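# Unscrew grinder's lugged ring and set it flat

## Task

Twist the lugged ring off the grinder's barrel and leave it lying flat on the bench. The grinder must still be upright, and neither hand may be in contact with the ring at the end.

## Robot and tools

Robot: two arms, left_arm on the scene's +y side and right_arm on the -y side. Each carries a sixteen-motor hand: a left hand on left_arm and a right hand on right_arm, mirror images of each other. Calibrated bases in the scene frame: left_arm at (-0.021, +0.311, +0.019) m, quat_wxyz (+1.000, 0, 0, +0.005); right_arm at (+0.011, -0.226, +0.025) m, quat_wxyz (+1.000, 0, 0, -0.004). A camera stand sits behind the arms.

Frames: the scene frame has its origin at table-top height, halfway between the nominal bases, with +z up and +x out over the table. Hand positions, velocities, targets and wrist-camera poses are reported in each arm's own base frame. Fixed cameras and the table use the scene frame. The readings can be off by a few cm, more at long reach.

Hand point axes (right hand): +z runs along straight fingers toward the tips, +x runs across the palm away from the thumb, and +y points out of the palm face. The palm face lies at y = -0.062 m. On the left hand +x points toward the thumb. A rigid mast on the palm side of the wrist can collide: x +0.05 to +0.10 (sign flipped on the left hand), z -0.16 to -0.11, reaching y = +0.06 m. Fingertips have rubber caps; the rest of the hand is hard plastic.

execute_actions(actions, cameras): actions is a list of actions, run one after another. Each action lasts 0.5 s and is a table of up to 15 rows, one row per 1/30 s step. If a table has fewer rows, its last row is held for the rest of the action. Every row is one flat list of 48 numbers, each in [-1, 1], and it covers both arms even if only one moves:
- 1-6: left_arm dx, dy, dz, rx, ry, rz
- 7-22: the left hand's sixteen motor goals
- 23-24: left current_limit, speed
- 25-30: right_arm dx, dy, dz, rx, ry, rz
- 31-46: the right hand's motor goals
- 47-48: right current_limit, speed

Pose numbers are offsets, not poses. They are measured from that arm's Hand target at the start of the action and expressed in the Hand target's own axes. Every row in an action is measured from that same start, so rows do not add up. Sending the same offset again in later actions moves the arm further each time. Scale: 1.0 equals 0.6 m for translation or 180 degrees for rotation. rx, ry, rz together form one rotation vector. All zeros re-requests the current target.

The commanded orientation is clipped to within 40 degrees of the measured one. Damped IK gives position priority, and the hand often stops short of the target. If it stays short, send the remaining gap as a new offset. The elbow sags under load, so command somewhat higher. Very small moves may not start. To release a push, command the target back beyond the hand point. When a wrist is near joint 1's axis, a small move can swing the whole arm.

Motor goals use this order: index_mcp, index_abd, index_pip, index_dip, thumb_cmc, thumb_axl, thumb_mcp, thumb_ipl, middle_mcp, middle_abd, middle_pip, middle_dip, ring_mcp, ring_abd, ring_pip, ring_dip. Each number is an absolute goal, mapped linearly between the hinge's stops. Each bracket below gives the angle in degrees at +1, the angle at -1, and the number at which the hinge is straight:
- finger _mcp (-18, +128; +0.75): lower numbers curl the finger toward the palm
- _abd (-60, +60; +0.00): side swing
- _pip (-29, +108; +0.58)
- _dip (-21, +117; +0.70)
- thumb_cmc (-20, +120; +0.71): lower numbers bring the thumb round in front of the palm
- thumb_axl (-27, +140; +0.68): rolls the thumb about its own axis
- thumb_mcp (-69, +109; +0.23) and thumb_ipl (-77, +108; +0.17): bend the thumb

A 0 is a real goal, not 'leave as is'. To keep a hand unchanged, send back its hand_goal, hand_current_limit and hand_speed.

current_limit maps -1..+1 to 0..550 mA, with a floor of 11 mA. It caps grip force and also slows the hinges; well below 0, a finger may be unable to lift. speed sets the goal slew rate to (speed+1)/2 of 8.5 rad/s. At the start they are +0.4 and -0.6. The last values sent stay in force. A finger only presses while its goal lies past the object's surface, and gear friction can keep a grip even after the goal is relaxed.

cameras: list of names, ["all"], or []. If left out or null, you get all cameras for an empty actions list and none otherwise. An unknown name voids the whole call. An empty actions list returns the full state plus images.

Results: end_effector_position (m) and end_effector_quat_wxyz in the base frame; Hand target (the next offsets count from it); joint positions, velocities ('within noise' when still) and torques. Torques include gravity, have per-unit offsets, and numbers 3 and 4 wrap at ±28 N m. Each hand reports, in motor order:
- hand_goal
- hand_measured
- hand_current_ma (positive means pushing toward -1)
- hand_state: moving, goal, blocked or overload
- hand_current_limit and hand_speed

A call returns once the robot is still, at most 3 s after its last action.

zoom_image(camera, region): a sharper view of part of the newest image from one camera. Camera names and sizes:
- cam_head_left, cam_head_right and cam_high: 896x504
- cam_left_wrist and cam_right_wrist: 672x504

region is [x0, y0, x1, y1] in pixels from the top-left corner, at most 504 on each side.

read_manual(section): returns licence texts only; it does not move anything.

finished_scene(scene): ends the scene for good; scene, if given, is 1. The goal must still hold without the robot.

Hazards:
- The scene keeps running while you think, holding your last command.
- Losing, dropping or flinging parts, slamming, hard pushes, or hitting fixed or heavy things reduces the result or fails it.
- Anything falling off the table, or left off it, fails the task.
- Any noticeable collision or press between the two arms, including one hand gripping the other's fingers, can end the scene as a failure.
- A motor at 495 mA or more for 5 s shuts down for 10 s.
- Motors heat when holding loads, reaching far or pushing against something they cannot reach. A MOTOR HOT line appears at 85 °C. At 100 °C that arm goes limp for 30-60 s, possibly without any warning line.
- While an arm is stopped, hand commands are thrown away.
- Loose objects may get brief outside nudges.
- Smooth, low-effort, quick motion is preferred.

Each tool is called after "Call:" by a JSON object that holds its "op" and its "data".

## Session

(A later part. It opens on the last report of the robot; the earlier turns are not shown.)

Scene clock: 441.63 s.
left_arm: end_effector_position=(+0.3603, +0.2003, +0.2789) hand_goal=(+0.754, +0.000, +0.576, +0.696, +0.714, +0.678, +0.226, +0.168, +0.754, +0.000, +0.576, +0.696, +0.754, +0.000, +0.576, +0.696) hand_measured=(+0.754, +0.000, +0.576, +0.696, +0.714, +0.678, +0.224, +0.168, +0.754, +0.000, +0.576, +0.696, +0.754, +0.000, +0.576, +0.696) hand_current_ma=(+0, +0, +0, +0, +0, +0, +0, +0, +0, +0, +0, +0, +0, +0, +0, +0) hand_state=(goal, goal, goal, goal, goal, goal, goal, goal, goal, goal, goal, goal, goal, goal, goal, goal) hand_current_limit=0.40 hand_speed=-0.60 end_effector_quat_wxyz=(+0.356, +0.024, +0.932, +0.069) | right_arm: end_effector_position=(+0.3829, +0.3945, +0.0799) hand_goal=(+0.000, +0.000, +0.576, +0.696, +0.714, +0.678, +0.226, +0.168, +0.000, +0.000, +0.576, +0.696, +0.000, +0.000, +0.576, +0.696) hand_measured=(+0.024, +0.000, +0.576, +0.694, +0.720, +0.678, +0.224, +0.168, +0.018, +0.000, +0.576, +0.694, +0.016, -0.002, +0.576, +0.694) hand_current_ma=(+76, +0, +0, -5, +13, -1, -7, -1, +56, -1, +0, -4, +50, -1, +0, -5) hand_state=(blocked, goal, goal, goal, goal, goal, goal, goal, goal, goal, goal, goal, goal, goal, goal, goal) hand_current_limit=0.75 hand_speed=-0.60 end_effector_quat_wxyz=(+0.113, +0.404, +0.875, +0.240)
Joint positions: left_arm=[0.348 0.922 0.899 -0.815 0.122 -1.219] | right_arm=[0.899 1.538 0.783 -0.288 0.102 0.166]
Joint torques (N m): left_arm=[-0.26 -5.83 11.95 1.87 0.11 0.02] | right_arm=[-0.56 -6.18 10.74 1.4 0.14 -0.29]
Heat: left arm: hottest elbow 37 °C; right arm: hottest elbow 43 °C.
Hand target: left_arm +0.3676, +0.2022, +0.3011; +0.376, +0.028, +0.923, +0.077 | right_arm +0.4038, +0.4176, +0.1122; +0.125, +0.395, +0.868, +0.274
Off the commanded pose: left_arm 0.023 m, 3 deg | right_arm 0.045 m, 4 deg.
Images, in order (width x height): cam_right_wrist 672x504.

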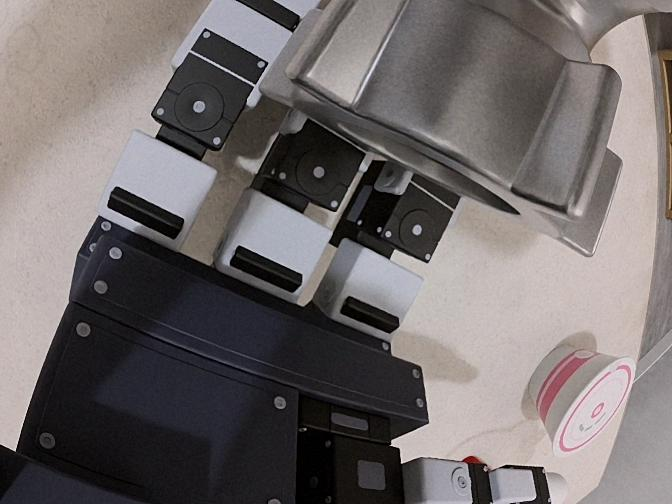

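Call:
{"op": "execute_actions", "data": {"actions": [[[0,0,0,0,0,0,0.754,0,0.576,0.696,0.714,0.678,0.226,0.168,0.754,0,0.576,0.696,0.754,0,0.576,0.696,0.4,-0.6, -0.0417,0,0,0,0,0,0,0,0.576,0.696,0.714,0.678,0.226,0.168,0,0,0.576,0.696,0,0,0.576,0.696,0.75,-0.6]]], "cameras": ["cam_right_wrist","cam_high"]}}

Call:
{"op": "zoom_image", "data": {"camera": "cam_right_wrist", "region": [330, 0, 672, 228]}}

Scene clock: 444.53 s.
left_arm: end_effector_position=(+0.3603, +0.2003, +0.2789) hand_goal=(+0.754, +0.000, +0.576, +0.696, +0.714, +0.678, +0.226, +0.168, +0.754, +0.000, +0.576, +0.696, +0.754, +0.000, +0.576, +0.696) hand_measured=(+0.754, +0.000, +0.576, +0.696, +0.714, +0.678, +0.224, +0.168, +0.754, +0.000, +0.576, +0.696, +0.754, +0.000, +0.576, +0.696) hand_current_ma=(+0, +0, +0, +0, +0, +0, +0, +0, +0, +0, +0, +0, +0, +0, +0, +0) hand_state=(goal, goal, goal, goal, goal, goal, goal, goal, goal, goal, goal, goal, goal, goal, goal, goal) hand_current_limit=0.40 hand_speed=-0.60 end_effector_quat_wxyz=(+0.356, +0.024, +0.932, +0.069) | right_arm: end_effector_position=(+0.3995, +0.3800, +0.0790) hand_goal=(+0.000, +0.000, +0.576, +0.696, +0.714, +0.678, +0.226, +0.168, +0.000, +0.000, +0.576, +0.696, +0.000, +0.000, +0.576, +0.696) hand_measured=(+0.024, +0.000, +0.576, +0.694, +0.720, +0.678, +0.224, +0.168, +0.018, +0.000, +0.576, +0.694, +0.016, -0.002, +0.576, +0.694) hand_current_ma=(+75, +0, +0, -5, +13, -1, -7, -1, +56, -1, +0, -4, +50, -1, +0, -5) hand_state=(blocked, goal, goal, goal, goal, goal, goal, goal, goal, goal, goal, goal, goal, goal, goal, goal) hand_current_limit=0.75 hand_speed=-0.60 end_effector_quat_wxyz=(+0.110, +0.404, +0.876, +0.239)
Joint positions: left_arm=[0.348 0.922 0.899 -0.815 0.122 -1.219] | right_arm=[0.841 1.538 0.783 -0.288 0.067 0.117]
Joint torques (N m): left_arm=[-0.79 -6.24 11.77 1.74 0.13 0.03] | right_arm=[-0.38 -6.65 10 1.69 0.11 -0.28]
Heat: left arm: hottest elbow 37 °C; right arm: hottest elbow 43 °C.
Hand target: left_arm +0.3676, +0.2022, +0.3011; +0.376, +0.028, +0.923, +0.077 | right_arm +0.4202, +0.3987, +0.1122; +0.125, +0.395, +0.868, +0.274
Off the commanded pose: left_arm 0.023 m, 3 deg | right_arm 0.043 m, 5 deg.
Images, in order (width x height): cam_high 896x504, cam_right_wrist 672x504.

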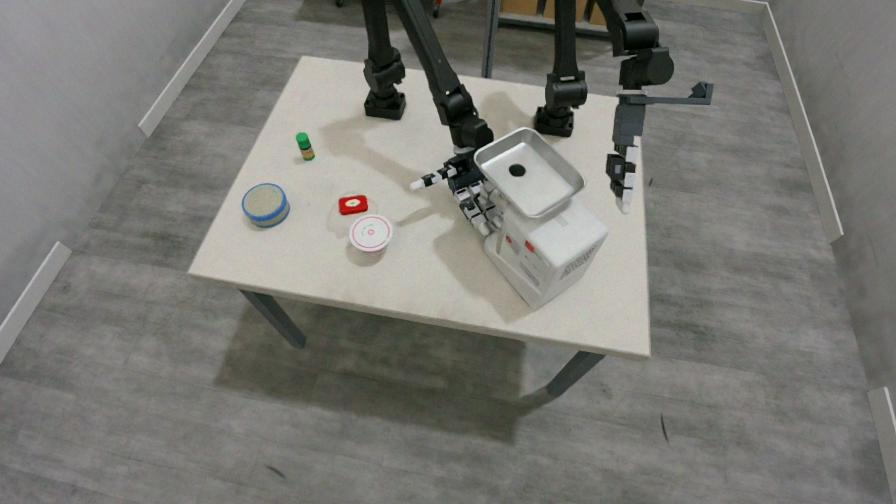

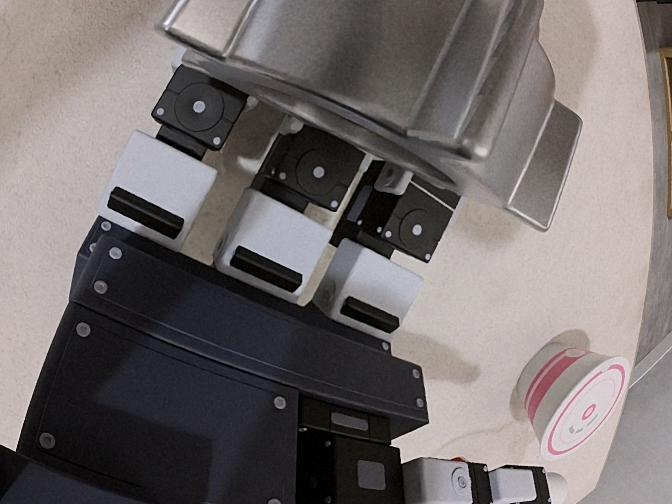

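Scaled by 1.474 from the camera's 672x504 image, which has a finer 960x720 frame.

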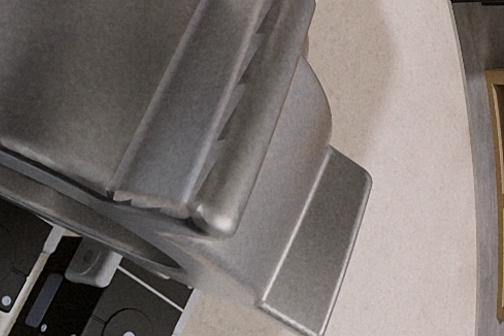

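Call:
{"op": "execute_actions", "data": {"actions": [[[0,0,0,0,0,0,0.754,0,0.576,0.696,0.714,0.678,0.226,0.168,0.754,0,0.576,0.696,0.754,0,0.576,0.696,0.4,-0.6, 0,0.0144,-0.0205,0,0,0,0,0,0.576,0.696,0.714,0.678,0.226,0.168,0,0,0.576,0.696,0,0,0.576,0.696,0.75,-0.6]]], "cameras": ["cam_right_wrist"]}}

Scene clock: 447.80 s.
left_arm: end_effector_position=(+0.3603, +0.2003, +0.2789) hand_goal=(+0.754, +0.000, +0.576, +0.696, +0.714, +0.678, +0.226, +0.168, +0.754, +0.000, +0.576, +0.696, +0.754, +0.000, +0.576, +0.696) hand_measured=(+0.754, +0.000, +0.576, +0.696, +0.714, +0.678, +0.224, +0.168, +0.754, +0.000, +0.576, +0.696, +0.754, +0.000, +0.576, +0.696) hand_current_ma=(+0, +0, +0, +0, +0, +0, +0, +0, +0, +0, +0, +0, +0, +0, +0, +0) hand_state=(goal, goal, goal, goal, goal, goal, goal, goal, goal, goal, goal, goal, goal, goal, goal, goal) hand_current_limit=0.40 hand_speed=-0.60 end_effector_quat_wxyz=(+0.356, +0.024, +0.932, +0.069) | right_arm: end_effector_position=(+0.3982, +0.3788, +0.0799) hand_goal=(+0.000, +0.000, +0.576, +0.696, +0.714, +0.678, +0.226, +0.168, +0.000, +0.000, +0.576, +0.696, +0.000, +0.000, +0.576, +0.696) hand_measured=(+0.024, +0.000, +0.576, +0.694, +0.720, +0.678, +0.224, +0.168, +0.020, +0.000, +0.576, +0.694, +0.016, -0.002, +0.576, +0.694) hand_current_ma=(+75, +0, +0, -5, +13, -1, -7, -1, +62, -1, +0, -4, +50, -1, +0, -5) hand_state=(blocked, goal, goal, goal, goal, goal, goal, goal, goal, goal, goal, goal, goal, goal, goal, goal) hand_current_limit=0.75 hand_speed=-0.60 end_effector_quat_wxyz=(+0.108, +0.404, +0.878, +0.234)
Joint positions: left_arm=[0.348 0.922 0.899 -0.815 0.122 -1.219] | right_arm=[0.841 1.532 0.786 -0.308 0.067 0.115]
Joint torques (N m): left_arm=[-0.5 -6.07 12.08 1.85 0.11 0.05] | right_arm=[-0.32 -8.41 10.97 0.77 0.11 -0.27]
Heat: left arm: hottest elbow 37 °C; right arm: hottest elbow 43 °C.
Hand target: left_arm +0.3676, +0.2022, +0.3011; +0.376, +0.028, +0.923, +0.077 | right_arm +0.4202, +0.3987, +0.1272; +0.125, +0.395, +0.868, +0.274
Off the commanded pose: left_arm 0.023 m, 3 deg | right_arm 0.056 m, 5 deg.
Images, in order (width x height): cam_right_wrist 672x504.

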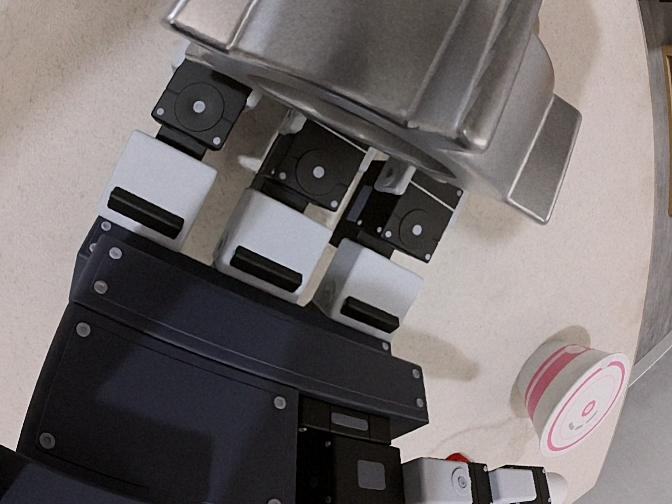

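Call:
{"op": "zoom_image", "data": {"camera": "cam_right_wrist", "region": [140, 0, 480, 240]}}

Scaled by 1.482 from the camera's 672x504 image, which has a finer 960x720 frame.

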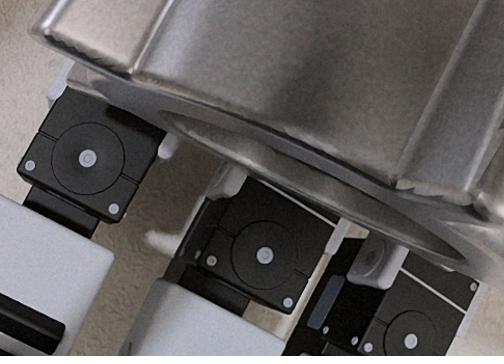

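Call:
{"op": "execute_actions", "data": {"actions": [[[0,0,0,0,0,0,0.754,0,0.576,0.696,0.714,0.678,0.226,0.168,0.754,0,0.576,0.696,0.754,0,0.576,0.696,0.4,-0.6, 0.045,-0.0141,0.0205,0,0,0,0,0,0.576,0.696,0.714,0.678,0.226,0.168,0,0,0.576,0.696,0,0,0.576,0.696,0.75,-0.6]]], "cameras": ["cam_right_wrist"]}}

Call:
{"op": "zoom_image", "data": {"camera": "cam_right_wrist", "region": [200, 0, 540, 240]}}

Scene clock: 461.10 s.
left_arm: end_effector_position=(+0.3603, +0.2003, +0.2789) hand_goal=(+0.754, +0.000, +0.576, +0.696, +0.714, +0.678, +0.226, +0.168, +0.754, +0.000, +0.576, +0.696, +0.754, +0.000, +0.576, +0.696) hand_measured=(+0.754, +0.000, +0.576, +0.696, +0.714, +0.678, +0.224, +0.168, +0.754, +0.000, +0.576, +0.696, +0.754, +0.000, +0.576, +0.696) hand_current_ma=(+0, +0, +0, +0, +0, +0, +0, +0, +0, +0, +0, +0, +0, +0, +0, +0) hand_state=(goal, goal, goal, goal, goal, goal, goal, goal, goal, goal, goal, goal, goal, goal, goal, goal) hand_current_limit=0.40 hand_speed=-0.60 end_effector_quat_wxyz=(+0.356, +0.024, +0.932, +0.069) | right_arm: end_effector_position=(+0.3849, +0.3928, +0.0785) hand_goal=(+0.000, +0.000, +0.576, +0.696, +0.714, +0.678, +0.226, +0.168, +0.000, +0.000, +0.576, +0.696, +0.000, +0.000, +0.576, +0.696) hand_measured=(+0.024, +0.000, +0.576, +0.694, +0.720, +0.678, +0.224, +0.168, +0.020, +0.000, +0.576, +0.694, +0.016, -0.002, +0.576, +0.694) hand_current_ma=(+75, +0, +0, -5, +13, -1, -7, -1, +62, -1, +0, -4, +50, -1, +0, -5) hand_state=(blocked, goal, goal, goal, goal, goal, goal, goal, goal, goal, goal, goal, goal, goal, goal, goal) hand_current_limit=0.75 hand_speed=-0.60 end_effector_quat_wxyz=(+0.114, +0.396, +0.880, +0.234)
Joint positions: left_arm=[0.348 0.922 0.899 -0.815 0.122 -1.219] | right_arm=[0.889 1.539 0.786 -0.299 0.096 0.138]
Joint torques (N m): left_arm=[-0.73 -6.12 12.1 1.7 0.1 0.03] | right_arm=[0.56 -6.07 10.63 1.81 0.43 0.07]
Heat: left arm: hottest elbow 37 °C; right arm: hottest elbow 43 °C.
Hand target: left_arm +0.3676, +0.2022, +0.3011; +0.376, +0.028, +0.923, +0.077 | right_arm +0.4026, +0.4192, +0.1123; +0.125, +0.395, +0.868, +0.274
Off the commanded pose: left_arm 0.023 m, 3 deg | right_arm 0.046 m, 5 deg.
Images, in order (width x height): cam_right_wrist 672x504.

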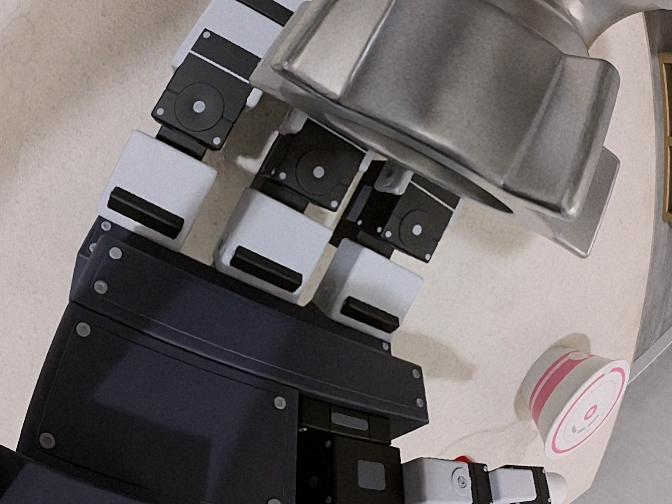

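Scaled by 1.482 from the camera's 672x504 image, which has a finer 960x720 frame.

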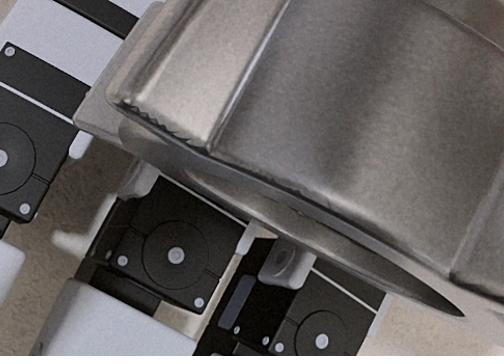

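Call:
{"op": "execute_actions", "data": {"actions": [[[0,0,0,0,0,0,0.754,0,0.576,0.696,0.714,0.678,0.226,0.168,0.754,0,0.576,0.696,0.754,0,0.576,0.696,0.4,-0.6, 0,0.0191,-0.0273,0,0,0,0,0,0.576,0.696,0.714,0.678,0.226,0.168,0,0,0.576,0.696,0,0,0.576,0.696,0.75,-0.6]]], "cameras": ["cam_right_wrist"]}}

Call:
{"op": "zoom_image", "data": {"camera": "cam_right_wrist", "region": [200, 0, 540, 240]}}

Scene clock: 463.43 s.
left_arm: end_effector_position=(+0.3603, +0.2003, +0.2789) hand_goal=(+0.754, +0.000, +0.576, +0.696, +0.714, +0.678, +0.226, +0.168, +0.754, +0.000, +0.576, +0.696, +0.754, +0.000, +0.576, +0.696) hand_measured=(+0.754, +0.000, +0.576, +0.696, +0.714, +0.678, +0.224, +0.168, +0.754, +0.000, +0.576, +0.696, +0.754, +0.000, +0.576, +0.696) hand_current_ma=(+0, +0, +0, +0, +0, +0, +0, +0, +0, +0, +0, +0, +0, +0, +0, +0) hand_state=(goal, goal, goal, goal, goal, goal, goal, goal, goal, goal, goal, goal, goal, goal, goal, goal) hand_current_limit=0.40 hand_speed=-0.60 end_effector_quat_wxyz=(+0.356, +0.024, +0.932, +0.069) | right_arm: end_effector_position=(+0.3847, +0.3925, +0.0795) hand_goal=(+0.000, +0.000, +0.576, +0.696, +0.714, +0.678, +0.226, +0.168, +0.000, +0.000, +0.576, +0.696, +0.000, +0.000, +0.576, +0.696) hand_measured=(+0.024, +0.000, +0.576, +0.694, +0.720, +0.678, +0.224, +0.168, +0.022, +0.000, +0.576, +0.694, +0.016, -0.002, +0.576, +0.694) hand_current_ma=(+74, +0, +0, -5, +13, -1, -7, -1, +66, -1, +0, -4, +50, -1, +0, -5) hand_state=(blocked, goal, goal, goal, goal, goal, goal, goal, blocked, goal, goal, goal, goal, goal, goal, goal) hand_current_limit=0.75 hand_speed=-0.60 end_effector_quat_wxyz=(+0.111, +0.397, +0.883, +0.226)
Joint positions: left_arm=[0.348 0.922 0.899 -0.815 0.122 -1.219] | right_arm=[0.889 1.536 0.798 -0.333 0.096 0.138]
Joint torques (N m): left_arm=[-0.32 -5.77 12.21 1.8 0.14 0.07] | right_arm=[0.5 -8.64 11.26 0.8 0.43 0.07]
Heat: left arm: hottest elbow 37 °C; right arm: hottest elbow 43 °C.
Hand target: left_arm +0.3676, +0.2022, +0.3011; +0.376, +0.028, +0.923, +0.077 | right_arm +0.4025, +0.4191, +0.1323; +0.125, +0.395, +0.868, +0.274
Off the commanded pose: left_arm 0.023 m, 3 deg | right_arm 0.062 m, 6 deg.
Images, in order (width x height): cam_right_wrist 672x504.

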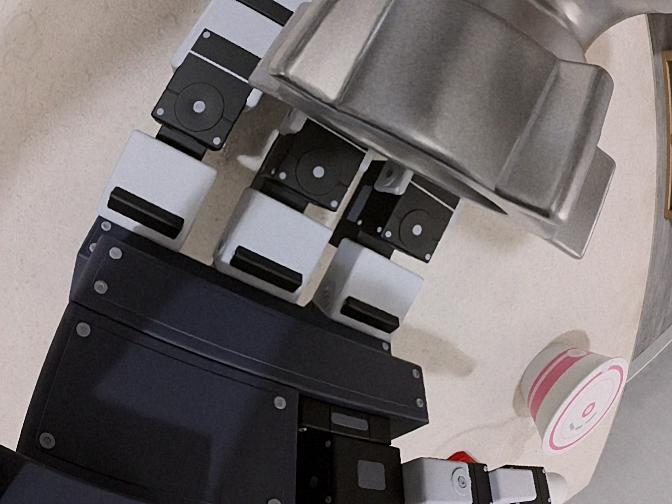

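Scaled by 1.482 from the camera's 672x504 image, which has a finer 960x720 frame.

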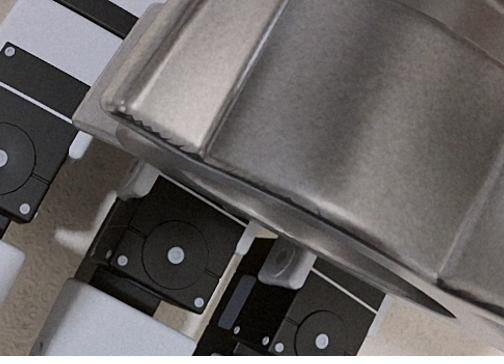

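Call:
{"op": "execute_actions", "data": {"actions": [[[0,0,0,0,0,0,0.754,0,0.576,0.696,0.714,0.678,0.226,0.168,0.754,0,0.576,0.696,0.754,0,0.576,0.696,0.4,-0.6, 0,0.0153,-0.0218,0,0,0,0,0,0.576,0.696,0.714,0.678,0.226,0.168,0,0,0.576,0.696,0,0,0.576,0.696,0.75,-0.6]]], "cameras": ["cam_right_wrist"]}}

Call:
{"op": "zoom_image", "data": {"camera": "cam_right_wrist", "region": [200, 0, 540, 240]}}

Scene clock: 467.73 s.
left_arm: end_effector_position=(+0.3603, +0.2003, +0.2789) hand_goal=(+0.754, +0.000, +0.576, +0.696, +0.714, +0.678, +0.226, +0.168, +0.754, +0.000, +0.576, +0.696, +0.754, +0.000, +0.576, +0.696) hand_measured=(+0.754, +0.000, +0.576, +0.696, +0.714, +0.678, +0.224, +0.168, +0.754, +0.000, +0.576, +0.696, +0.754, +0.000, +0.576, +0.696) hand_current_ma=(+0, +0, +0, +0, +0, +0, +0, +0, +0, +0, +0, +0, +0, +0, +0, +0) hand_state=(goal, goal, goal, goal, goal, goal, goal, goal, goal, goal, goal, goal, goal, goal, goal, goal) hand_current_limit=0.40 hand_speed=-0.60 end_effector_quat_wxyz=(+0.356, +0.024, +0.932, +0.069) | right_arm: end_effector_position=(+0.3806, +0.3875, +0.0830) hand_goal=(+0.000, +0.000, +0.576, +0.696, +0.714, +0.678, +0.226, +0.168, +0.000, +0.000, +0.576, +0.696, +0.000, +0.000, +0.576, +0.696) hand_measured=(+0.024, +0.000, +0.576, +0.694, +0.720, +0.678, +0.224, +0.168, +0.040, +0.000, +0.578, +0.694, +0.016, -0.002, +0.576, +0.694) hand_current_ma=(+74, +0, +0, -5, +13, -1, -7, -1, +141, -1, +4, -4, +50, -1, +0, -5) hand_state=(blocked, goal, goal, goal, goal, goal, goal, goal, blocked, goal, goal, goal, goal, goal, goal, goal) hand_current_limit=0.75 hand_speed=-0.60 end_effector_quat_wxyz=(+0.108, +0.397, +0.886, +0.213)
Joint positions: left_arm=[0.348 0.922 0.899 -0.815 0.122 -1.219] | right_arm=[0.889 1.515 0.803 -0.386 0.096 0.138]
Joint torques (N m): left_arm=[-0.09 -6.48 12.22 2 0.11 0.03] | right_arm=[0.56 -9.35 12.23 0.94 0.42 0.07]
Heat: left arm: hottest elbow 37 °C; right arm: hottest elbow 43 °C.
Hand target: left_arm +0.3676, +0.2022, +0.3011; +0.376, +0.028, +0.923, +0.077 | right_arm +0.4025, +0.4191, +0.1482; +0.125, +0.395, +0.868, +0.274
Off the commanded pose: left_arm 0.023 m, 3 deg | right_arm 0.076 m, 8 deg.
Images, in order (width x height): cam_right_wrist 672x504.

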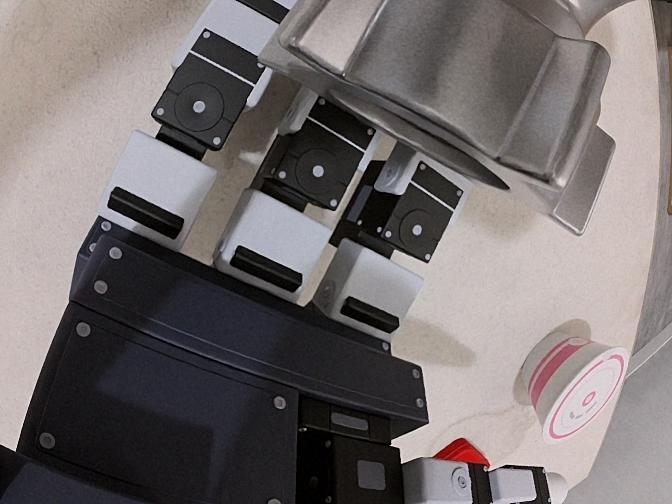

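Scaled by 1.482 from the camera's 672x504 image, which has a finer 960x720 frame.

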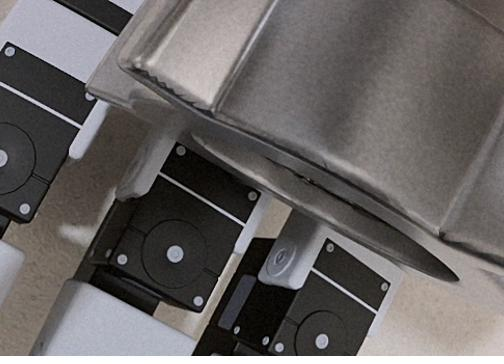

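Call:
{"op": "execute_actions", "data": {"actions": [[[0,0,0,0,0,0,0.754,0,0.576,0.696,0.714,0.678,0.226,0.168,0.754,0,0.576,0.696,0.754,0,0.576,0.696,0.4,-0.6, 0.022,-0.0239,0.0341,0,0,0,0,0,0.576,0.696,0.714,0.678,0.226,0.168,0,0,0.576,0.696,0,0,0.576,0.696,0.75,-0.6]]], "cameras": []}}

Scene clock: 475.27 s.
left_arm: end_effector_position=(+0.3603, +0.2003, +0.2789) hand_goal=(+0.754, +0.000, +0.576, +0.696, +0.714, +0.678, +0.226, +0.168, +0.754, +0.000, +0.576, +0.696, +0.754, +0.000, +0.576, +0.696) hand_measured=(+0.754, +0.000, +0.576, +0.696, +0.714, +0.678, +0.224, +0.168, +0.754, +0.000, +0.576, +0.696, +0.754, +0.000, +0.576, +0.696) hand_current_ma=(+0, +0, +0, +0, +0, +0, +0, +0, +0, +0, +0, +0, +0, +0, +0, +0) hand_state=(goal, goal, goal, goal, goal, goal, goal, goal, goal, goal, goal, goal, goal, goal, goal, goal) hand_current_limit=0.40 hand_speed=-0.60 end_effector_quat_wxyz=(+0.356, +0.024, +0.932, +0.069) | right_arm: end_effector_position=(+0.3784, +0.3967, +0.0818) hand_goal=(+0.000, +0.000, +0.576, +0.696, +0.714, +0.678, +0.226, +0.168, +0.000, +0.000, +0.576, +0.696, +0.000, +0.000, +0.576, +0.696) hand_measured=(+0.024, +0.000, +0.576, +0.694, +0.720, +0.678, +0.224, +0.168, +0.042, +0.000, +0.578, +0.694, +0.016, -0.002, +0.576, +0.694) hand_current_ma=(+74, +0, +0, -5, +13, -1, -7, -1, +147, +1, +4, -4, +50, -1, +0, -5) hand_state=(blocked, goal, goal, goal, goal, goal, goal, goal, blocked, goal, goal, goal, goal, goal, goal, goal) hand_current_limit=0.75 hand_speed=-0.60 end_effector_quat_wxyz=(+0.113, +0.401, +0.881, +0.223)
Joint positions: left_arm=[0.348 0.922 0.899 -0.815 0.122 -1.219] | right_arm=[0.912 1.532 0.803 -0.348 0.113 0.166]
Joint velocities: left_arm=[within noise] | right_arm=[-0.005 -0.015 -0.007 0.007 -0.066 -0.168]
Joint torques (N m): left_arm=[-0.26 -6.07 12.03 1.78 0.12 0.03] | right_arm=[1.08 -6.77 10.73 2.13 0.53 0.05]
Heat: left arm: hottest elbow 37 °C; right arm: hottest elbow 43 °C.
Hand target: left_arm +0.3676, +0.2022, +0.3011; +0.376, +0.028, +0.923, +0.077 | right_arm +0.3939, +0.4291, +0.1233; +0.125, +0.395, +0.868, +0.274
Off the commanded pose: left_arm 0.023 m, 3 deg | right_arm 0.055 m, 6 deg.
No camera images: "cameras" was empty.

Call:
{"op": "execute_actions", "data": {"actions": [[[0,0,0,0,0,0,0.754,0,0.576,0.696,0.714,0.678,0.226,0.168,0.754,0,0.576,0.696,0.754,0,0.576,0.696,0.4,-0.6, 0.004,0.0249,-0.0355,0,0,0,0,0,0.576,0.696,0.714,0.678,0.226,0.168,0,0,0.576,0.696,0,0,0.576,0.696,0.75,-0.6]]], "cameras": ["cam_right_wrist"]}}

Call:
{"op": "zoom_image", "data": {"camera": "cam_right_wrist", "region": [200, 0, 540, 240]}}

Scene clock: 479.00 s.
left_arm: end_effector_position=(+0.3603, +0.2003, +0.2789) hand_goal=(+0.754, +0.000, +0.576, +0.696, +0.714, +0.678, +0.226, +0.168, +0.754, +0.000, +0.576, +0.696, +0.754, +0.000, +0.576, +0.696) hand_measured=(+0.754, +0.000, +0.576, +0.696, +0.714, +0.678, +0.224, +0.168, +0.754, +0.000, +0.576, +0.696, +0.754, +0.000, +0.576, +0.696) hand_current_ma=(+0, +0, +0, +0, +0, +0, +0, +0, +0, +0, +0, +0, +0, +0, +0, +0) hand_state=(goal, goal, goal, goal, goal, goal, goal, goal, goal, goal, goal, goal, goal, goal, goal, goal) hand_current_limit=0.40 hand_speed=-0.60 end_effector_quat_wxyz=(+0.356, +0.024, +0.932, +0.069) | right_arm: end_effector_position=(+0.3746, +0.3951, +0.0833) hand_goal=(+0.000, +0.000, +0.576, +0.696, +0.714, +0.678, +0.226, +0.168, +0.000, +0.000, +0.576, +0.696, +0.000, +0.000, +0.576, +0.696) hand_measured=(+0.024, +0.000, +0.576, +0.694, +0.720, +0.678, +0.224, +0.168, +0.042, +0.000, +0.580, +0.694, +0.016, -0.002, +0.576, +0.694) hand_current_ma=(+74, +0, +0, -5, +13, -1, -7, -1, +147, +1, +10, -4, +50, -1, +0, -5) hand_state=(blocked, goal, goal, goal, goal, goal, goal, goal, blocked, goal, goal, goal, goal, goal, goal, goal) hand_current_limit=0.75 hand_speed=-0.60 end_effector_quat_wxyz=(+0.110, +0.401, +0.885, +0.211)
Joint positions: left_arm=[0.348 0.922 0.899 -0.815 0.122 -1.219] | right_arm=[0.916 1.521 0.812 -0.394 0.115 0.169]
Joint torques (N m): left_arm=[-0.26 -6.18 12.1 1.81 0.14 0.1] | right_arm=[0.97 -9.52 12.29 0.95 0.54 0.05]
Heat: left arm: hottest elbow 37 °C; right arm: hottest elbow 43 °C.
Hand target: left_arm +0.3676, +0.2022, +0.3011; +0.376, +0.028, +0.923, +0.077 | right_arm +0.3923, +0.4309, +0.1493; +0.125, +0.395, +0.868, +0.274
Off the commanded pose: left_arm 0.023 m, 3 deg | right_arm 0.077 m, 8 deg.
Images, in order (width x height): cam_right_wrist 672x504.

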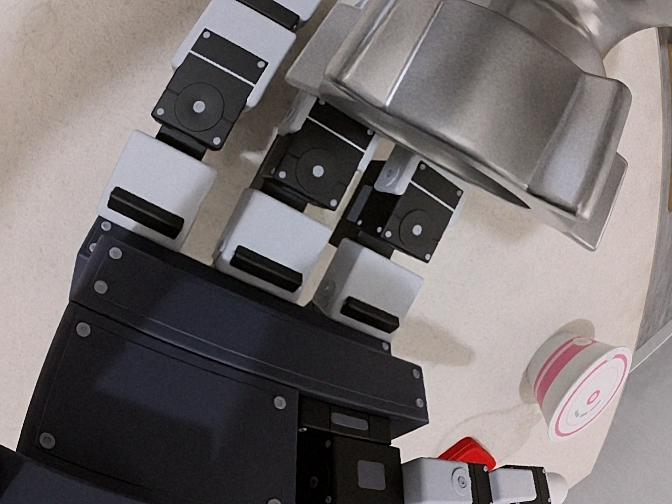

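Scaled by 1.482 from the camera's 672x504 image, which has a finer 960x720 frame.

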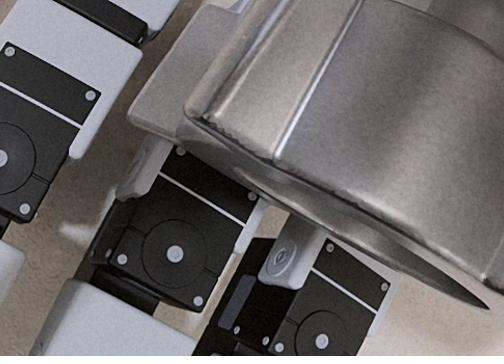

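Call:
{"op": "execute_actions", "data": {"actions": [[[0,0,0,0,0,0,0.754,0,0.576,0.696,0.714,0.678,0.226,0.168,0.754,0,0.576,0.696,0.754,0,0.576,0.696,0.4,-0.6, -0.035,0,0,0,0,0,0,0,0.576,0.696,0.714,0.678,0.226,0.168,0,0,0.576,0.696,0,0,0.576,0.696,0.75,-0.6]]], "cameras": ["cam_right_wrist"]}}

Call:
{"op": "zoom_image", "data": {"camera": "cam_right_wrist", "region": [200, 0, 540, 240]}}

Scene clock: 482.10 s.
left_arm: end_effector_position=(+0.3603, +0.2003, +0.2789) hand_goal=(+0.754, +0.000, +0.576, +0.696, +0.714, +0.678, +0.226, +0.168, +0.754, +0.000, +0.576, +0.696, +0.754, +0.000, +0.576, +0.696) hand_measured=(+0.754, +0.000, +0.576, +0.696, +0.714, +0.678, +0.224, +0.168, +0.754, +0.000, +0.576, +0.696, +0.754, +0.000, +0.576, +0.696) hand_current_ma=(+0, +0, +0, +0, +0, +0, +0, +0, +0, +0, +0, +0, +0, +0, +0, +0) hand_state=(goal, goal, goal, goal, goal, goal, goal, goal, goal, goal, goal, goal, goal, goal, goal, goal) hand_current_limit=0.40 hand_speed=-0.60 end_effector_quat_wxyz=(+0.356, +0.024, +0.932, +0.069) | right_arm: end_effector_position=(+0.3754, +0.3953, +0.0848) hand_goal=(+0.000, +0.000, +0.576, +0.696, +0.714, +0.678, +0.226, +0.168, +0.000, +0.000, +0.576, +0.696, +0.000, +0.000, +0.576, +0.696) hand_measured=(+0.024, +0.000, +0.576, +0.694, +0.720, +0.678, +0.224, +0.168, +0.048, +0.000, +0.582, +0.694, +0.016, -0.002, +0.576, +0.694) hand_current_ma=(+74, +0, +0, -5, +13, -1, -7, -1, +180, +0, +11, -4, +50, -1, +0, -5) hand_state=(blocked, goal, goal, goal, goal, goal, goal, goal, blocked, goal, goal, goal, goal, goal, goal, goal) hand_current_limit=0.75 hand_speed=-0.60 end_effector_quat_wxyz=(+0.102, +0.398, +0.886, +0.215)
Joint positions: left_arm=[0.348 0.922 0.899 -0.815 0.122 -1.219] | right_arm=[0.907 1.516 0.812 -0.394 0.093 0.158]
Joint torques (N m): left_arm=[-0.03 -5.77 12.11 1.81 0.09 0.01] | right_arm=[-1.26 -9.76 11.54 1.18 0.39 -0.27]
Heat: left arm: hottest elbow 37 °C; right arm: hottest elbow 44 °C.
Hand target: left_arm +0.3676, +0.2022, +0.3011; +0.376, +0.028, +0.923, +0.077 | right_arm +0.4061, +0.4151, +0.1493; +0.125, +0.395, +0.868, +0.274
Off the commanded pose: left_arm 0.023 m, 3 deg | right_arm 0.074 m, 8 deg.
Images, in order (width x height): cam_right_wrist 672x504.

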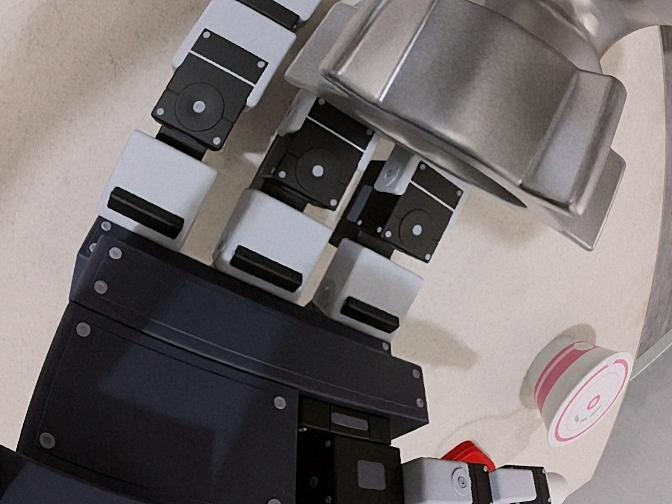

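Scaled by 1.482 from the camera's 672x504 image, which has a finer 960x720 frame.

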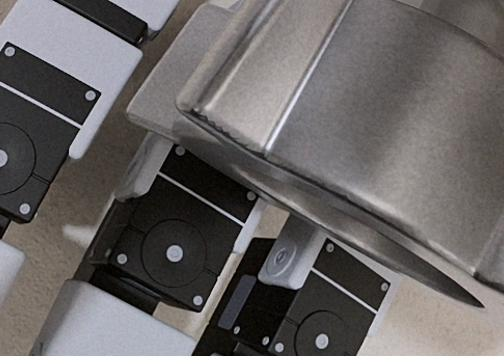

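Call:
{"op": "execute_actions", "data": {"actions": [[[0,0,0,0,0,0,0.754,0,0.576,0.696,0.714,0.678,0.226,0.168,0.754,0,0.576,0.696,0.754,0,0.576,0.696,0.4,-0.6, -0.025,0,0,0,0,0,0,0,0.576,0.696,0.714,0.678,0.226,0.168,0,0,0.576,0.696,0,0,0.576,0.696,0.75,-0.6]]], "cameras": ["cam_right_wrist"]}}

Call:
{"op": "zoom_image", "data": {"camera": "cam_right_wrist", "region": [200, 0, 540, 240]}}

Scene clock: 484.70 s.
left_arm: end_effector_position=(+0.3603, +0.2003, +0.2789) hand_goal=(+0.754, +0.000, +0.576, +0.696, +0.714, +0.678, +0.226, +0.168, +0.754, +0.000, +0.576, +0.696, +0.754, +0.000, +0.576, +0.696) hand_measured=(+0.754, +0.000, +0.576, +0.696, +0.714, +0.678, +0.224, +0.168, +0.754, +0.000, +0.576, +0.696, +0.754, +0.000, +0.576, +0.696) hand_current_ma=(+0, +0, +0, +0, +0, +0, +0, +0, +0, +0, +0, +0, +0, +0, +0, +0) hand_state=(goal, goal, goal, goal, goal, goal, goal, goal, goal, goal, goal, goal, goal, goal, goal, goal) hand_current_limit=0.40 hand_speed=-0.60 end_effector_quat_wxyz=(+0.356, +0.024, +0.932, +0.069) | right_arm: end_effector_position=(+0.3852, +0.3874, +0.0851) hand_goal=(+0.000, +0.000, +0.576, +0.696, +0.714, +0.678, +0.226, +0.168, +0.000, +0.000, +0.576, +0.696, +0.000, +0.000, +0.576, +0.696) hand_measured=(+0.024, +0.000, +0.576, +0.694, +0.720, +0.678, +0.224, +0.168, +0.052, -0.002, +0.582, +0.694, +0.016, -0.002, +0.576, +0.694) hand_current_ma=(+74, +0, +0, -5, +12, -1, -7, -1, +198, -4, +11, -4, +50, -1, +0, -5) hand_state=(blocked, goal, goal, goal, goal, goal, goal, goal, blocked, goal, goal, goal, goal, goal, goal, goal) hand_current_limit=0.75 hand_speed=-0.60 end_effector_quat_wxyz=(+0.101, +0.394, +0.888, +0.215)
Joint positions: left_arm=[0.348 0.922 0.899 -0.815 0.122 -1.219] | right_arm=[0.872 1.515 0.812 -0.394 0.073 0.118]
Joint torques (N m): left_arm=[-1.03 -5.89 12.19 1.89 0.13 0.05] | right_arm=[-1.26 -10.17 11.1 1.33 0.33 -0.22]
Heat: left arm: hottest elbow 37 °C; right arm: hottest elbow 44 °C.
Hand target: left_arm +0.3676, +0.2022, +0.3011; +0.376, +0.028, +0.923, +0.077 | right_arm +0.4159, +0.4037, +0.1493; +0.125, +0.395, +0.868, +0.274
Off the commanded pose: left_arm 0.023 m, 3 deg | right_arm 0.073 m, 8 deg.
Images, in order (width x height): cam_right_wrist 672x504.

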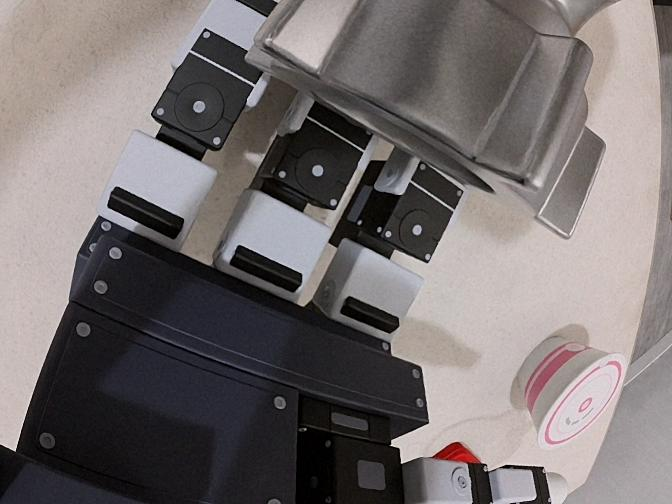

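Scaled by 1.482 from the camera's 672x504 image, which has a finer 960x720 frame.

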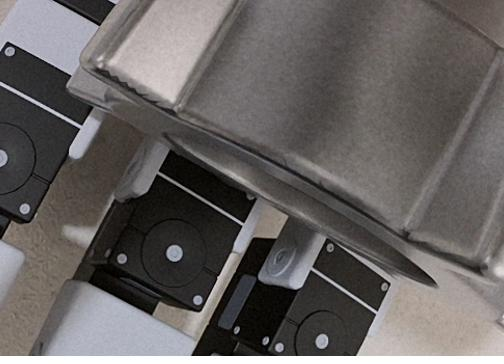

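Call:
{"op": "execute_actions", "data": {"actions": [[[0,0,0,0,0,0,0.754,0,0.576,0.696,0.714,0.678,0.226,0.168,0.754,0,0.576,0.696,0.754,0,0.576,0.696,0.4,-0.6, 0.05,-0.01,0.014,0,0,0,0,0,0.576,0.696,0.714,0.678,0.226,0.168,0,0,0.576,0.696,0,0,0.576,0.696,0.75,-0.6]],
[[0,0,0,0,0,0,0.754,0,0.576,0.696,0.714,0.678,0.226,0.168,0.754,0,0.576,0.696,0.754,0,0.576,0.696,0.4,-0.6, 0,0.04,-0.055,0,0,0,0,0,0.576,0.696,0.714,0.678,0.226,0.168,0,0,0.576,0.696,0,0,0.576,0.696,0.75,-0.6]]], "cameras": ["cam_right_wrist"]}}

Call:
{"op": "zoom_image", "data": {"camera": "cam_right_wrist", "region": [200, 0, 540, 240]}}

Scene clock: 492.50 s.
left_arm: end_effector_position=(+0.3603, +0.2003, +0.2789) hand_goal=(+0.754, +0.000, +0.576, +0.696, +0.714, +0.678, +0.226, +0.168, +0.754, +0.000, +0.576, +0.696, +0.754, +0.000, +0.576, +0.696) hand_measured=(+0.754, +0.000, +0.576, +0.696, +0.714, +0.678, +0.224, +0.168, +0.754, +0.000, +0.576, +0.696, +0.754, +0.000, +0.576, +0.696) hand_current_ma=(+0, +0, +0, +0, +0, +0, +0, +0, +0, +0, +0, +0, +0, +0, +0, +0) hand_state=(goal, goal, goal, goal, goal, goal, goal, goal, goal, goal, goal, goal, goal, goal, goal, goal) hand_current_limit=0.40 hand_speed=-0.60 end_effector_quat_wxyz=(+0.356, +0.024, +0.932, +0.069) | right_arm: end_effector_position=(+0.3717, +0.3817, +0.0927) hand_goal=(+0.000, +0.000, +0.576, +0.696, +0.714, +0.678, +0.226, +0.168, +0.000, +0.000, +0.576, +0.696, +0.000, +0.000, +0.576, +0.696) hand_measured=(+0.024, +0.000, +0.576, +0.694, +0.720, +0.678, +0.224, +0.168, +0.078, +0.000, +0.598, +0.694, +0.016, -0.002, +0.576, +0.694) hand_current_ma=(+74, +0, +0, -5, +12, -1, -7, -1, +321, +1, +66, -4, +50, -1, +0, -5) hand_state=(blocked, goal, goal, goal, goal, goal, goal, goal, blocked, goal, blocked, goal, goal, goal, goal, goal) hand_current_limit=0.75 hand_speed=-0.60 end_effector_quat_wxyz=(+0.105, +0.403, +0.889, +0.189)
Joint positions: left_arm=[0.348 0.922 0.899 -0.815 0.122 -1.219] | right_arm=[0.902 1.478 0.823 -0.494 0.11 0.16]
Joint torques (N m): left_arm=[-1.08 -6.01 12.29 1.73 0.09 0.04] | right_arm=[1.14 -10.34 14.17 1.25 0.38 0.04]
Heat: left arm: hottest elbow 37 °C; right arm: hottest elbow 45 °C.
Hand target: left_arm +0.3676, +0.2022, +0.3011; +0.376, +0.028, +0.923, +0.077 | right_arm +0.3967, +0.4268, +0.1797; +0.125, +0.395, +0.868, +0.274
Off the commanded pose: left_arm 0.023 m, 3 deg | right_arm 0.101 m, 10 deg.
Images, in order (width x height): cam_right_wrist 672x504.

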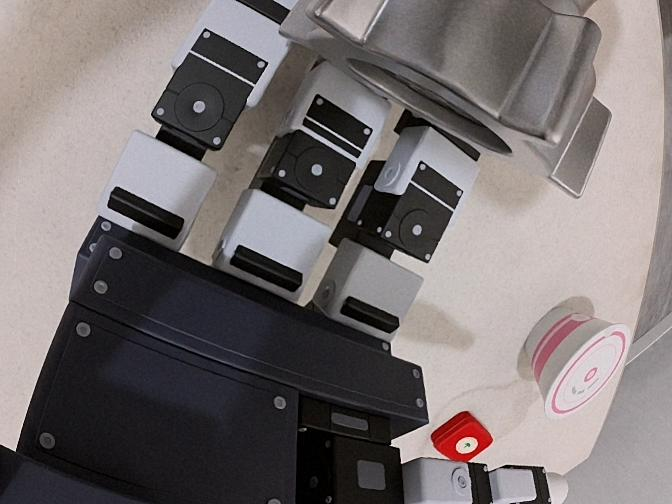

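Scaled by 1.482 from the camera's 672x504 image, which has a finer 960x720 frame.

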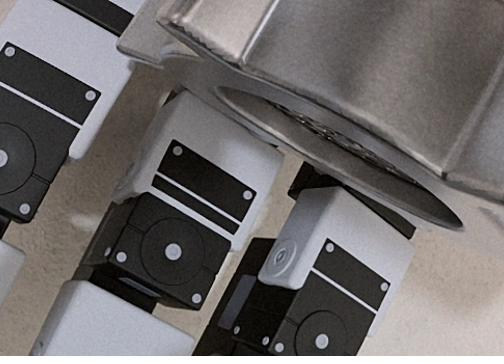

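Call:
{"op": "execute_actions", "data": {"actions": [[[0,0,0,0,0,0,0.754,0,0.576,0.696,0.714,0.678,0.226,0.168,0.754,0,0.576,0.696,0.754,0,0.576,0.696,0.4,-0.6, 0.022,0,0,0,0,0,0,0,0.576,0.696,0.714,0.678,0.226,0.168,0,0,0.576,0.696,0,0,0.576,0.696,0.75,-0.6]]], "cameras": ["cam_right_wrist"]}}

Call:
{"op": "zoom_image", "data": {"camera": "cam_right_wrist", "region": [200, 0, 540, 240]}}

Scene clock: 499.40 s.
left_arm: end_effector_position=(+0.3603, +0.2003, +0.2789) hand_goal=(+0.754, +0.000, +0.576, +0.696, +0.714, +0.678, +0.226, +0.168, +0.754, +0.000, +0.576, +0.696, +0.754, +0.000, +0.576, +0.696) hand_measured=(+0.754, +0.000, +0.576, +0.696, +0.714, +0.678, +0.224, +0.168, +0.754, +0.000, +0.576, +0.696, +0.754, +0.000, +0.576, +0.696) hand_current_ma=(+0, +0, +0, +0, +0, +0, +0, +0, +0, +0, +0, +0, +0, +0, +0, +0) hand_state=(goal, goal, goal, goal, goal, goal, goal, goal, goal, goal, goal, goal, goal, goal, goal, goal) hand_current_limit=0.40 hand_speed=-0.60 end_effector_quat_wxyz=(+0.356, +0.024, +0.932, +0.069) | right_arm: end_effector_position=(+0.3651, +0.3865, +0.0941) hand_goal=(+0.000, +0.000, +0.576, +0.696, +0.714, +0.678, +0.226, +0.168, +0.000, +0.000, +0.576, +0.696, +0.000, +0.000, +0.576, +0.696) hand_measured=(+0.022, +0.000, +0.576, +0.694, +0.720, +0.678, +0.224, +0.168, +0.078, +0.008, +0.598, +0.694, +0.016, -0.002, +0.576, +0.694) hand_current_ma=(+74, +0, +0, -5, +12, -1, -7, -1, +321, +16, +68, -4, +50, -1, +0, -5) hand_state=(blocked, goal, goal, goal, goal, goal, goal, goal, blocked, goal, blocked, goal, goal, goal, goal, goal) hand_current_limit=0.75 hand_speed=-0.60 end_effector_quat_wxyz=(+0.105, +0.408, +0.887, +0.189)
Joint positions: left_arm=[0.348 0.922 0.899 -0.815 0.122 -1.219] | right_arm=[0.927 1.477 0.826 -0.501 0.124 0.192]
Joint torques (N m): left_arm=[-0.5 -6.24 12.08 2 0.11 0.03] | right_arm=[1.55 -9.82 14.46 1.36 0.53 -0.01]
Heat: left arm: hottest elbow 37 °C; right arm: hottest elbow 47 °C.
Hand target: left_arm +0.3676, +0.2022, +0.3011; +0.376, +0.028, +0.923, +0.077 | right_arm +0.3880, +0.4367, +0.1797; +0.125, +0.395, +0.868, +0.274
Off the commanded pose: left_arm 0.023 m, 3 deg | right_arm 0.102 m, 10 deg.
Images, in order (width x height): cam_right_wrist 672x504.

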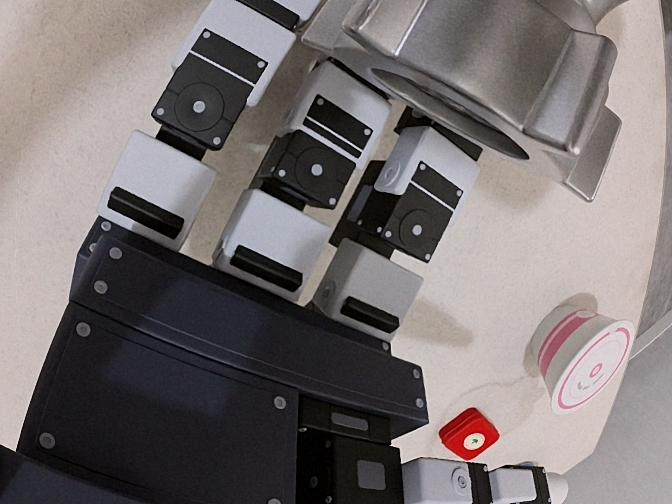

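Scaled by 1.482 from the camera's 672x504 image, which has a finer 960x720 frame.

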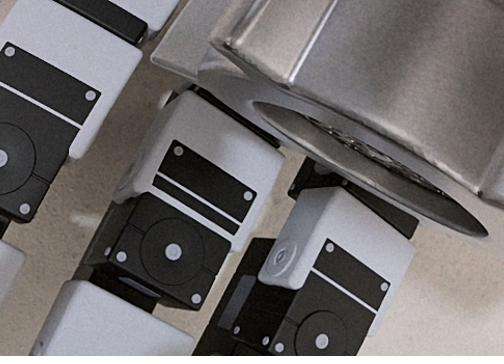

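Call:
{"op": "execute_actions", "data": {"actions": [[[0,0,0,0,0,0,0.754,0,0.576,0.696,0.714,0.678,0.226,0.168,0.754,0,0.576,0.696,0.754,0,0.576,0.696,0.4,-0.6, -0.05,0,0,0,0,0,0,0,0.576,0.696,0.714,0.678,0.226,0.168,0,0,0.576,0.696,0,0,0.576,0.696,0.75,-0.6]]], "cameras": ["cam_right_wrist"]}}

Call:
{"op": "zoom_image", "data": {"camera": "cam_right_wrist", "region": [200, 0, 540, 240]}}

Scene clock: 505.47 s.
left_arm: end_effector_position=(+0.3603, +0.2003, +0.2789) hand_goal=(+0.754, +0.000, +0.576, +0.696, +0.714, +0.678, +0.226, +0.168, +0.754, +0.000, +0.576, +0.696, +0.754, +0.000, +0.576, +0.696) hand_measured=(+0.754, +0.000, +0.576, +0.696, +0.714, +0.678, +0.224, +0.168, +0.754, +0.000, +0.576, +0.696, +0.754, +0.000, +0.576, +0.696) hand_current_ma=(+0, +0, +0, +0, +0, +0, +0, +0, +0, +0, +0, +0, +0, +0, +0, +0) hand_state=(goal, goal, goal, goal, goal, goal, goal, goal, goal, goal, goal, goal, goal, goal, goal, goal) hand_current_limit=0.40 hand_speed=-0.60 end_effector_quat_wxyz=(+0.356, +0.024, +0.932, +0.069) | right_arm: end_effector_position=(+0.3671, +0.3863, +0.0955) hand_goal=(+0.000, +0.000, +0.576, +0.696, +0.714, +0.678, +0.226, +0.168, +0.000, +0.000, +0.576, +0.696, +0.000, +0.000, +0.576, +0.696) hand_measured=(+0.022, +0.000, +0.576, +0.694, +0.720, +0.678, +0.224, +0.168, +0.086, -0.002, +0.600, +0.694, +0.016, -0.002, +0.576, +0.694) hand_current_ma=(+74, +0, +0, -5, +12, -1, -7, -1, +355, -3, +70, -4, +50, -1, +0, -5) hand_state=(blocked, goal, goal, goal, goal, goal, goal, goal, blocked, goal, blocked, goal, goal, goal, goal, goal) hand_current_limit=0.75 hand_speed=-0.60 end_effector_quat_wxyz=(+0.095, +0.397, +0.892, +0.192)
Joint positions: left_arm=[0.348 0.922 0.899 -0.815 0.122 -1.219] | right_arm=[0.907 1.47 0.826 -0.503 0.088 0.155]
Joint torques (N m): left_arm=[-1.2 -6.42 12 1.76 0.09 0] | right_arm=[-1.38 -10.17 13.42 1.73 0.54 -0.25]
Heat: left arm: hottest elbow 37 °C; right arm: hottest elbow 48 °C.
Hand target: left_arm +0.3676, +0.2022, +0.3011; +0.376, +0.028, +0.923, +0.077 | right_arm +0.4077, +0.4141, +0.1798; +0.125, +0.395, +0.868, +0.274
Off the commanded pose: left_arm 0.023 m, 3 deg | right_arm 0.098 m, 10 deg.
Images, in order (width x height): cam_right_wrist 672x504.

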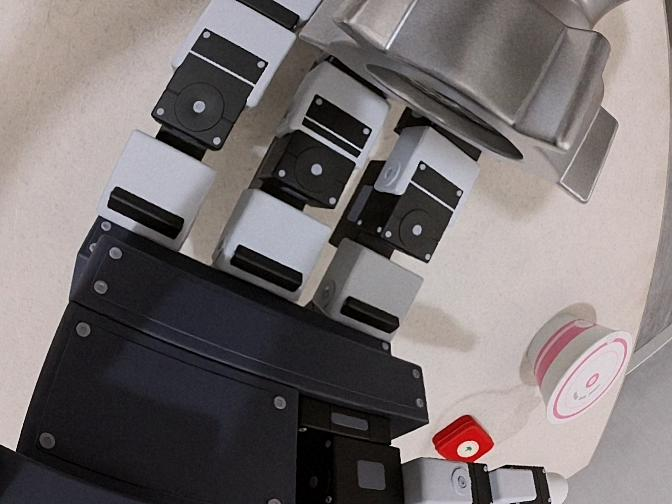

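Scaled by 1.482 from the camera's 672x504 image, which has a finer 960x720 frame.

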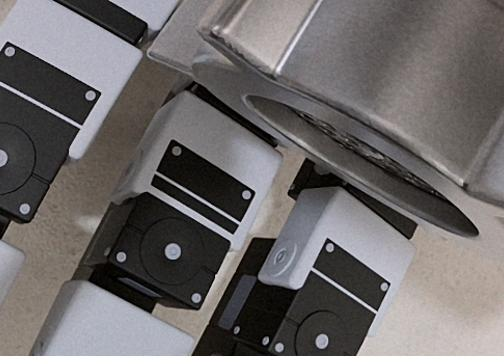

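Call:
{"op": "execute_actions", "data": {"actions": [[[0,0,0,0,0,0,0.754,0,0.576,0.696,0.714,0.678,0.226,0.168,0.754,0,0.576,0.696,0.754,0,0.576,0.696,0.4,-0.6, -0.025,0,0,0,0,0,0,0,0.576,0.696,0.714,0.678,0.226,0.168,0,0,0.576,0.696,0,0,0.576,0.696,0.75,-0.6]]], "cameras": ["cam_right_wrist"]}}

Call:
{"op": "zoom_image", "data": {"camera": "cam_right_wrist", "region": [200, 0, 540, 240]}}

Scene clock: 507.63 s.
left_arm: end_effector_position=(+0.3603, +0.2003, +0.2789) hand_goal=(+0.754, +0.000, +0.576, +0.696, +0.714, +0.678, +0.226, +0.168, +0.754, +0.000, +0.576, +0.696, +0.754, +0.000, +0.576, +0.696) hand_measured=(+0.754, +0.000, +0.576, +0.696, +0.714, +0.678, +0.224, +0.168, +0.754, +0.000, +0.576, +0.696, +0.754, +0.000, +0.576, +0.696) hand_current_ma=(+0, +0, +0, +0, +0, +0, +0, +0, +0, +0, +0, +0, +0, +0, +0, +0) hand_state=(goal, goal, goal, goal, goal, goal, goal, goal, goal, goal, goal, goal, goal, goal, goal, goal) hand_current_limit=0.40 hand_speed=-0.60 end_effector_quat_wxyz=(+0.356, +0.024, +0.932, +0.069) | right_arm: end_effector_position=(+0.3728, +0.3814, +0.0954) hand_goal=(+0.000, +0.000, +0.576, +0.696, +0.714, +0.678, +0.226, +0.168, +0.000, +0.000, +0.576, +0.696, +0.000, +0.000, +0.576, +0.696) hand_measured=(+0.022, +0.000, +0.576, +0.694, +0.718, +0.678, +0.224, +0.168, +0.088, -0.012, +0.600, +0.694, +0.016, -0.002, +0.576, +0.694) hand_current_ma=(+73, +0, +0, -5, +11, -1, -7, -1, +368, -29, +71, -4, +50, -1, +0, -5) hand_state=(blocked, goal, goal, goal, goal, goal, goal, goal, blocked, goal, blocked, goal, goal, goal, goal, goal) hand_current_limit=0.75 hand_speed=-0.60 end_effector_quat_wxyz=(+0.090, +0.387, +0.897, +0.192)
Joint positions: left_arm=[0.348 0.922 0.899 -0.815 0.122 -1.219] | right_arm=[0.878 1.467 0.825 -0.504 0.064 0.109]
Joint torques (N m): left_arm=[-0.44 -6.01 12.11 1.85 0.09 0] | right_arm=[-1.96 -10.29 12.98 1.87 0.65 -0.17]
Heat: left arm: hottest elbow 37 °C; right arm: hottest elbow 48 °C.
Hand target: left_arm +0.3676, +0.2022, +0.3011; +0.376, +0.028, +0.923, +0.077 | right_arm +0.4175, +0.4028, +0.1798; +0.125, +0.395, +0.868, +0.274
Off the commanded pose: left_arm 0.023 m, 3 deg | right_arm 0.098 m, 11 deg.
Images, in order (width x height): cam_right_wrist 672x504.

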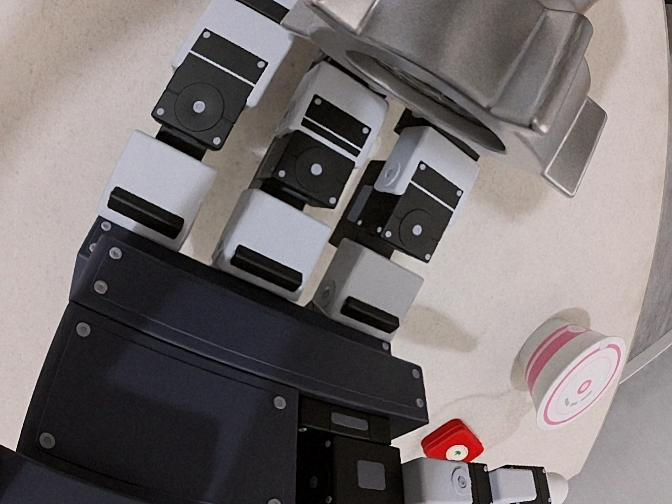

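Scaled by 1.482 from the camera's 672x504 image, which has a finer 960x720 frame.

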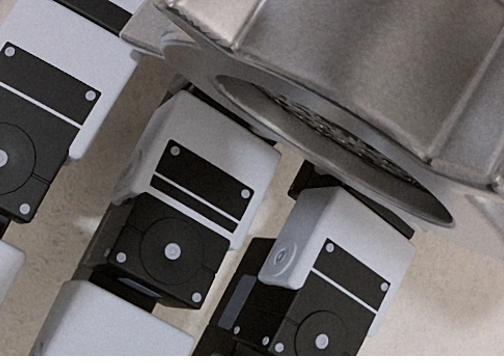

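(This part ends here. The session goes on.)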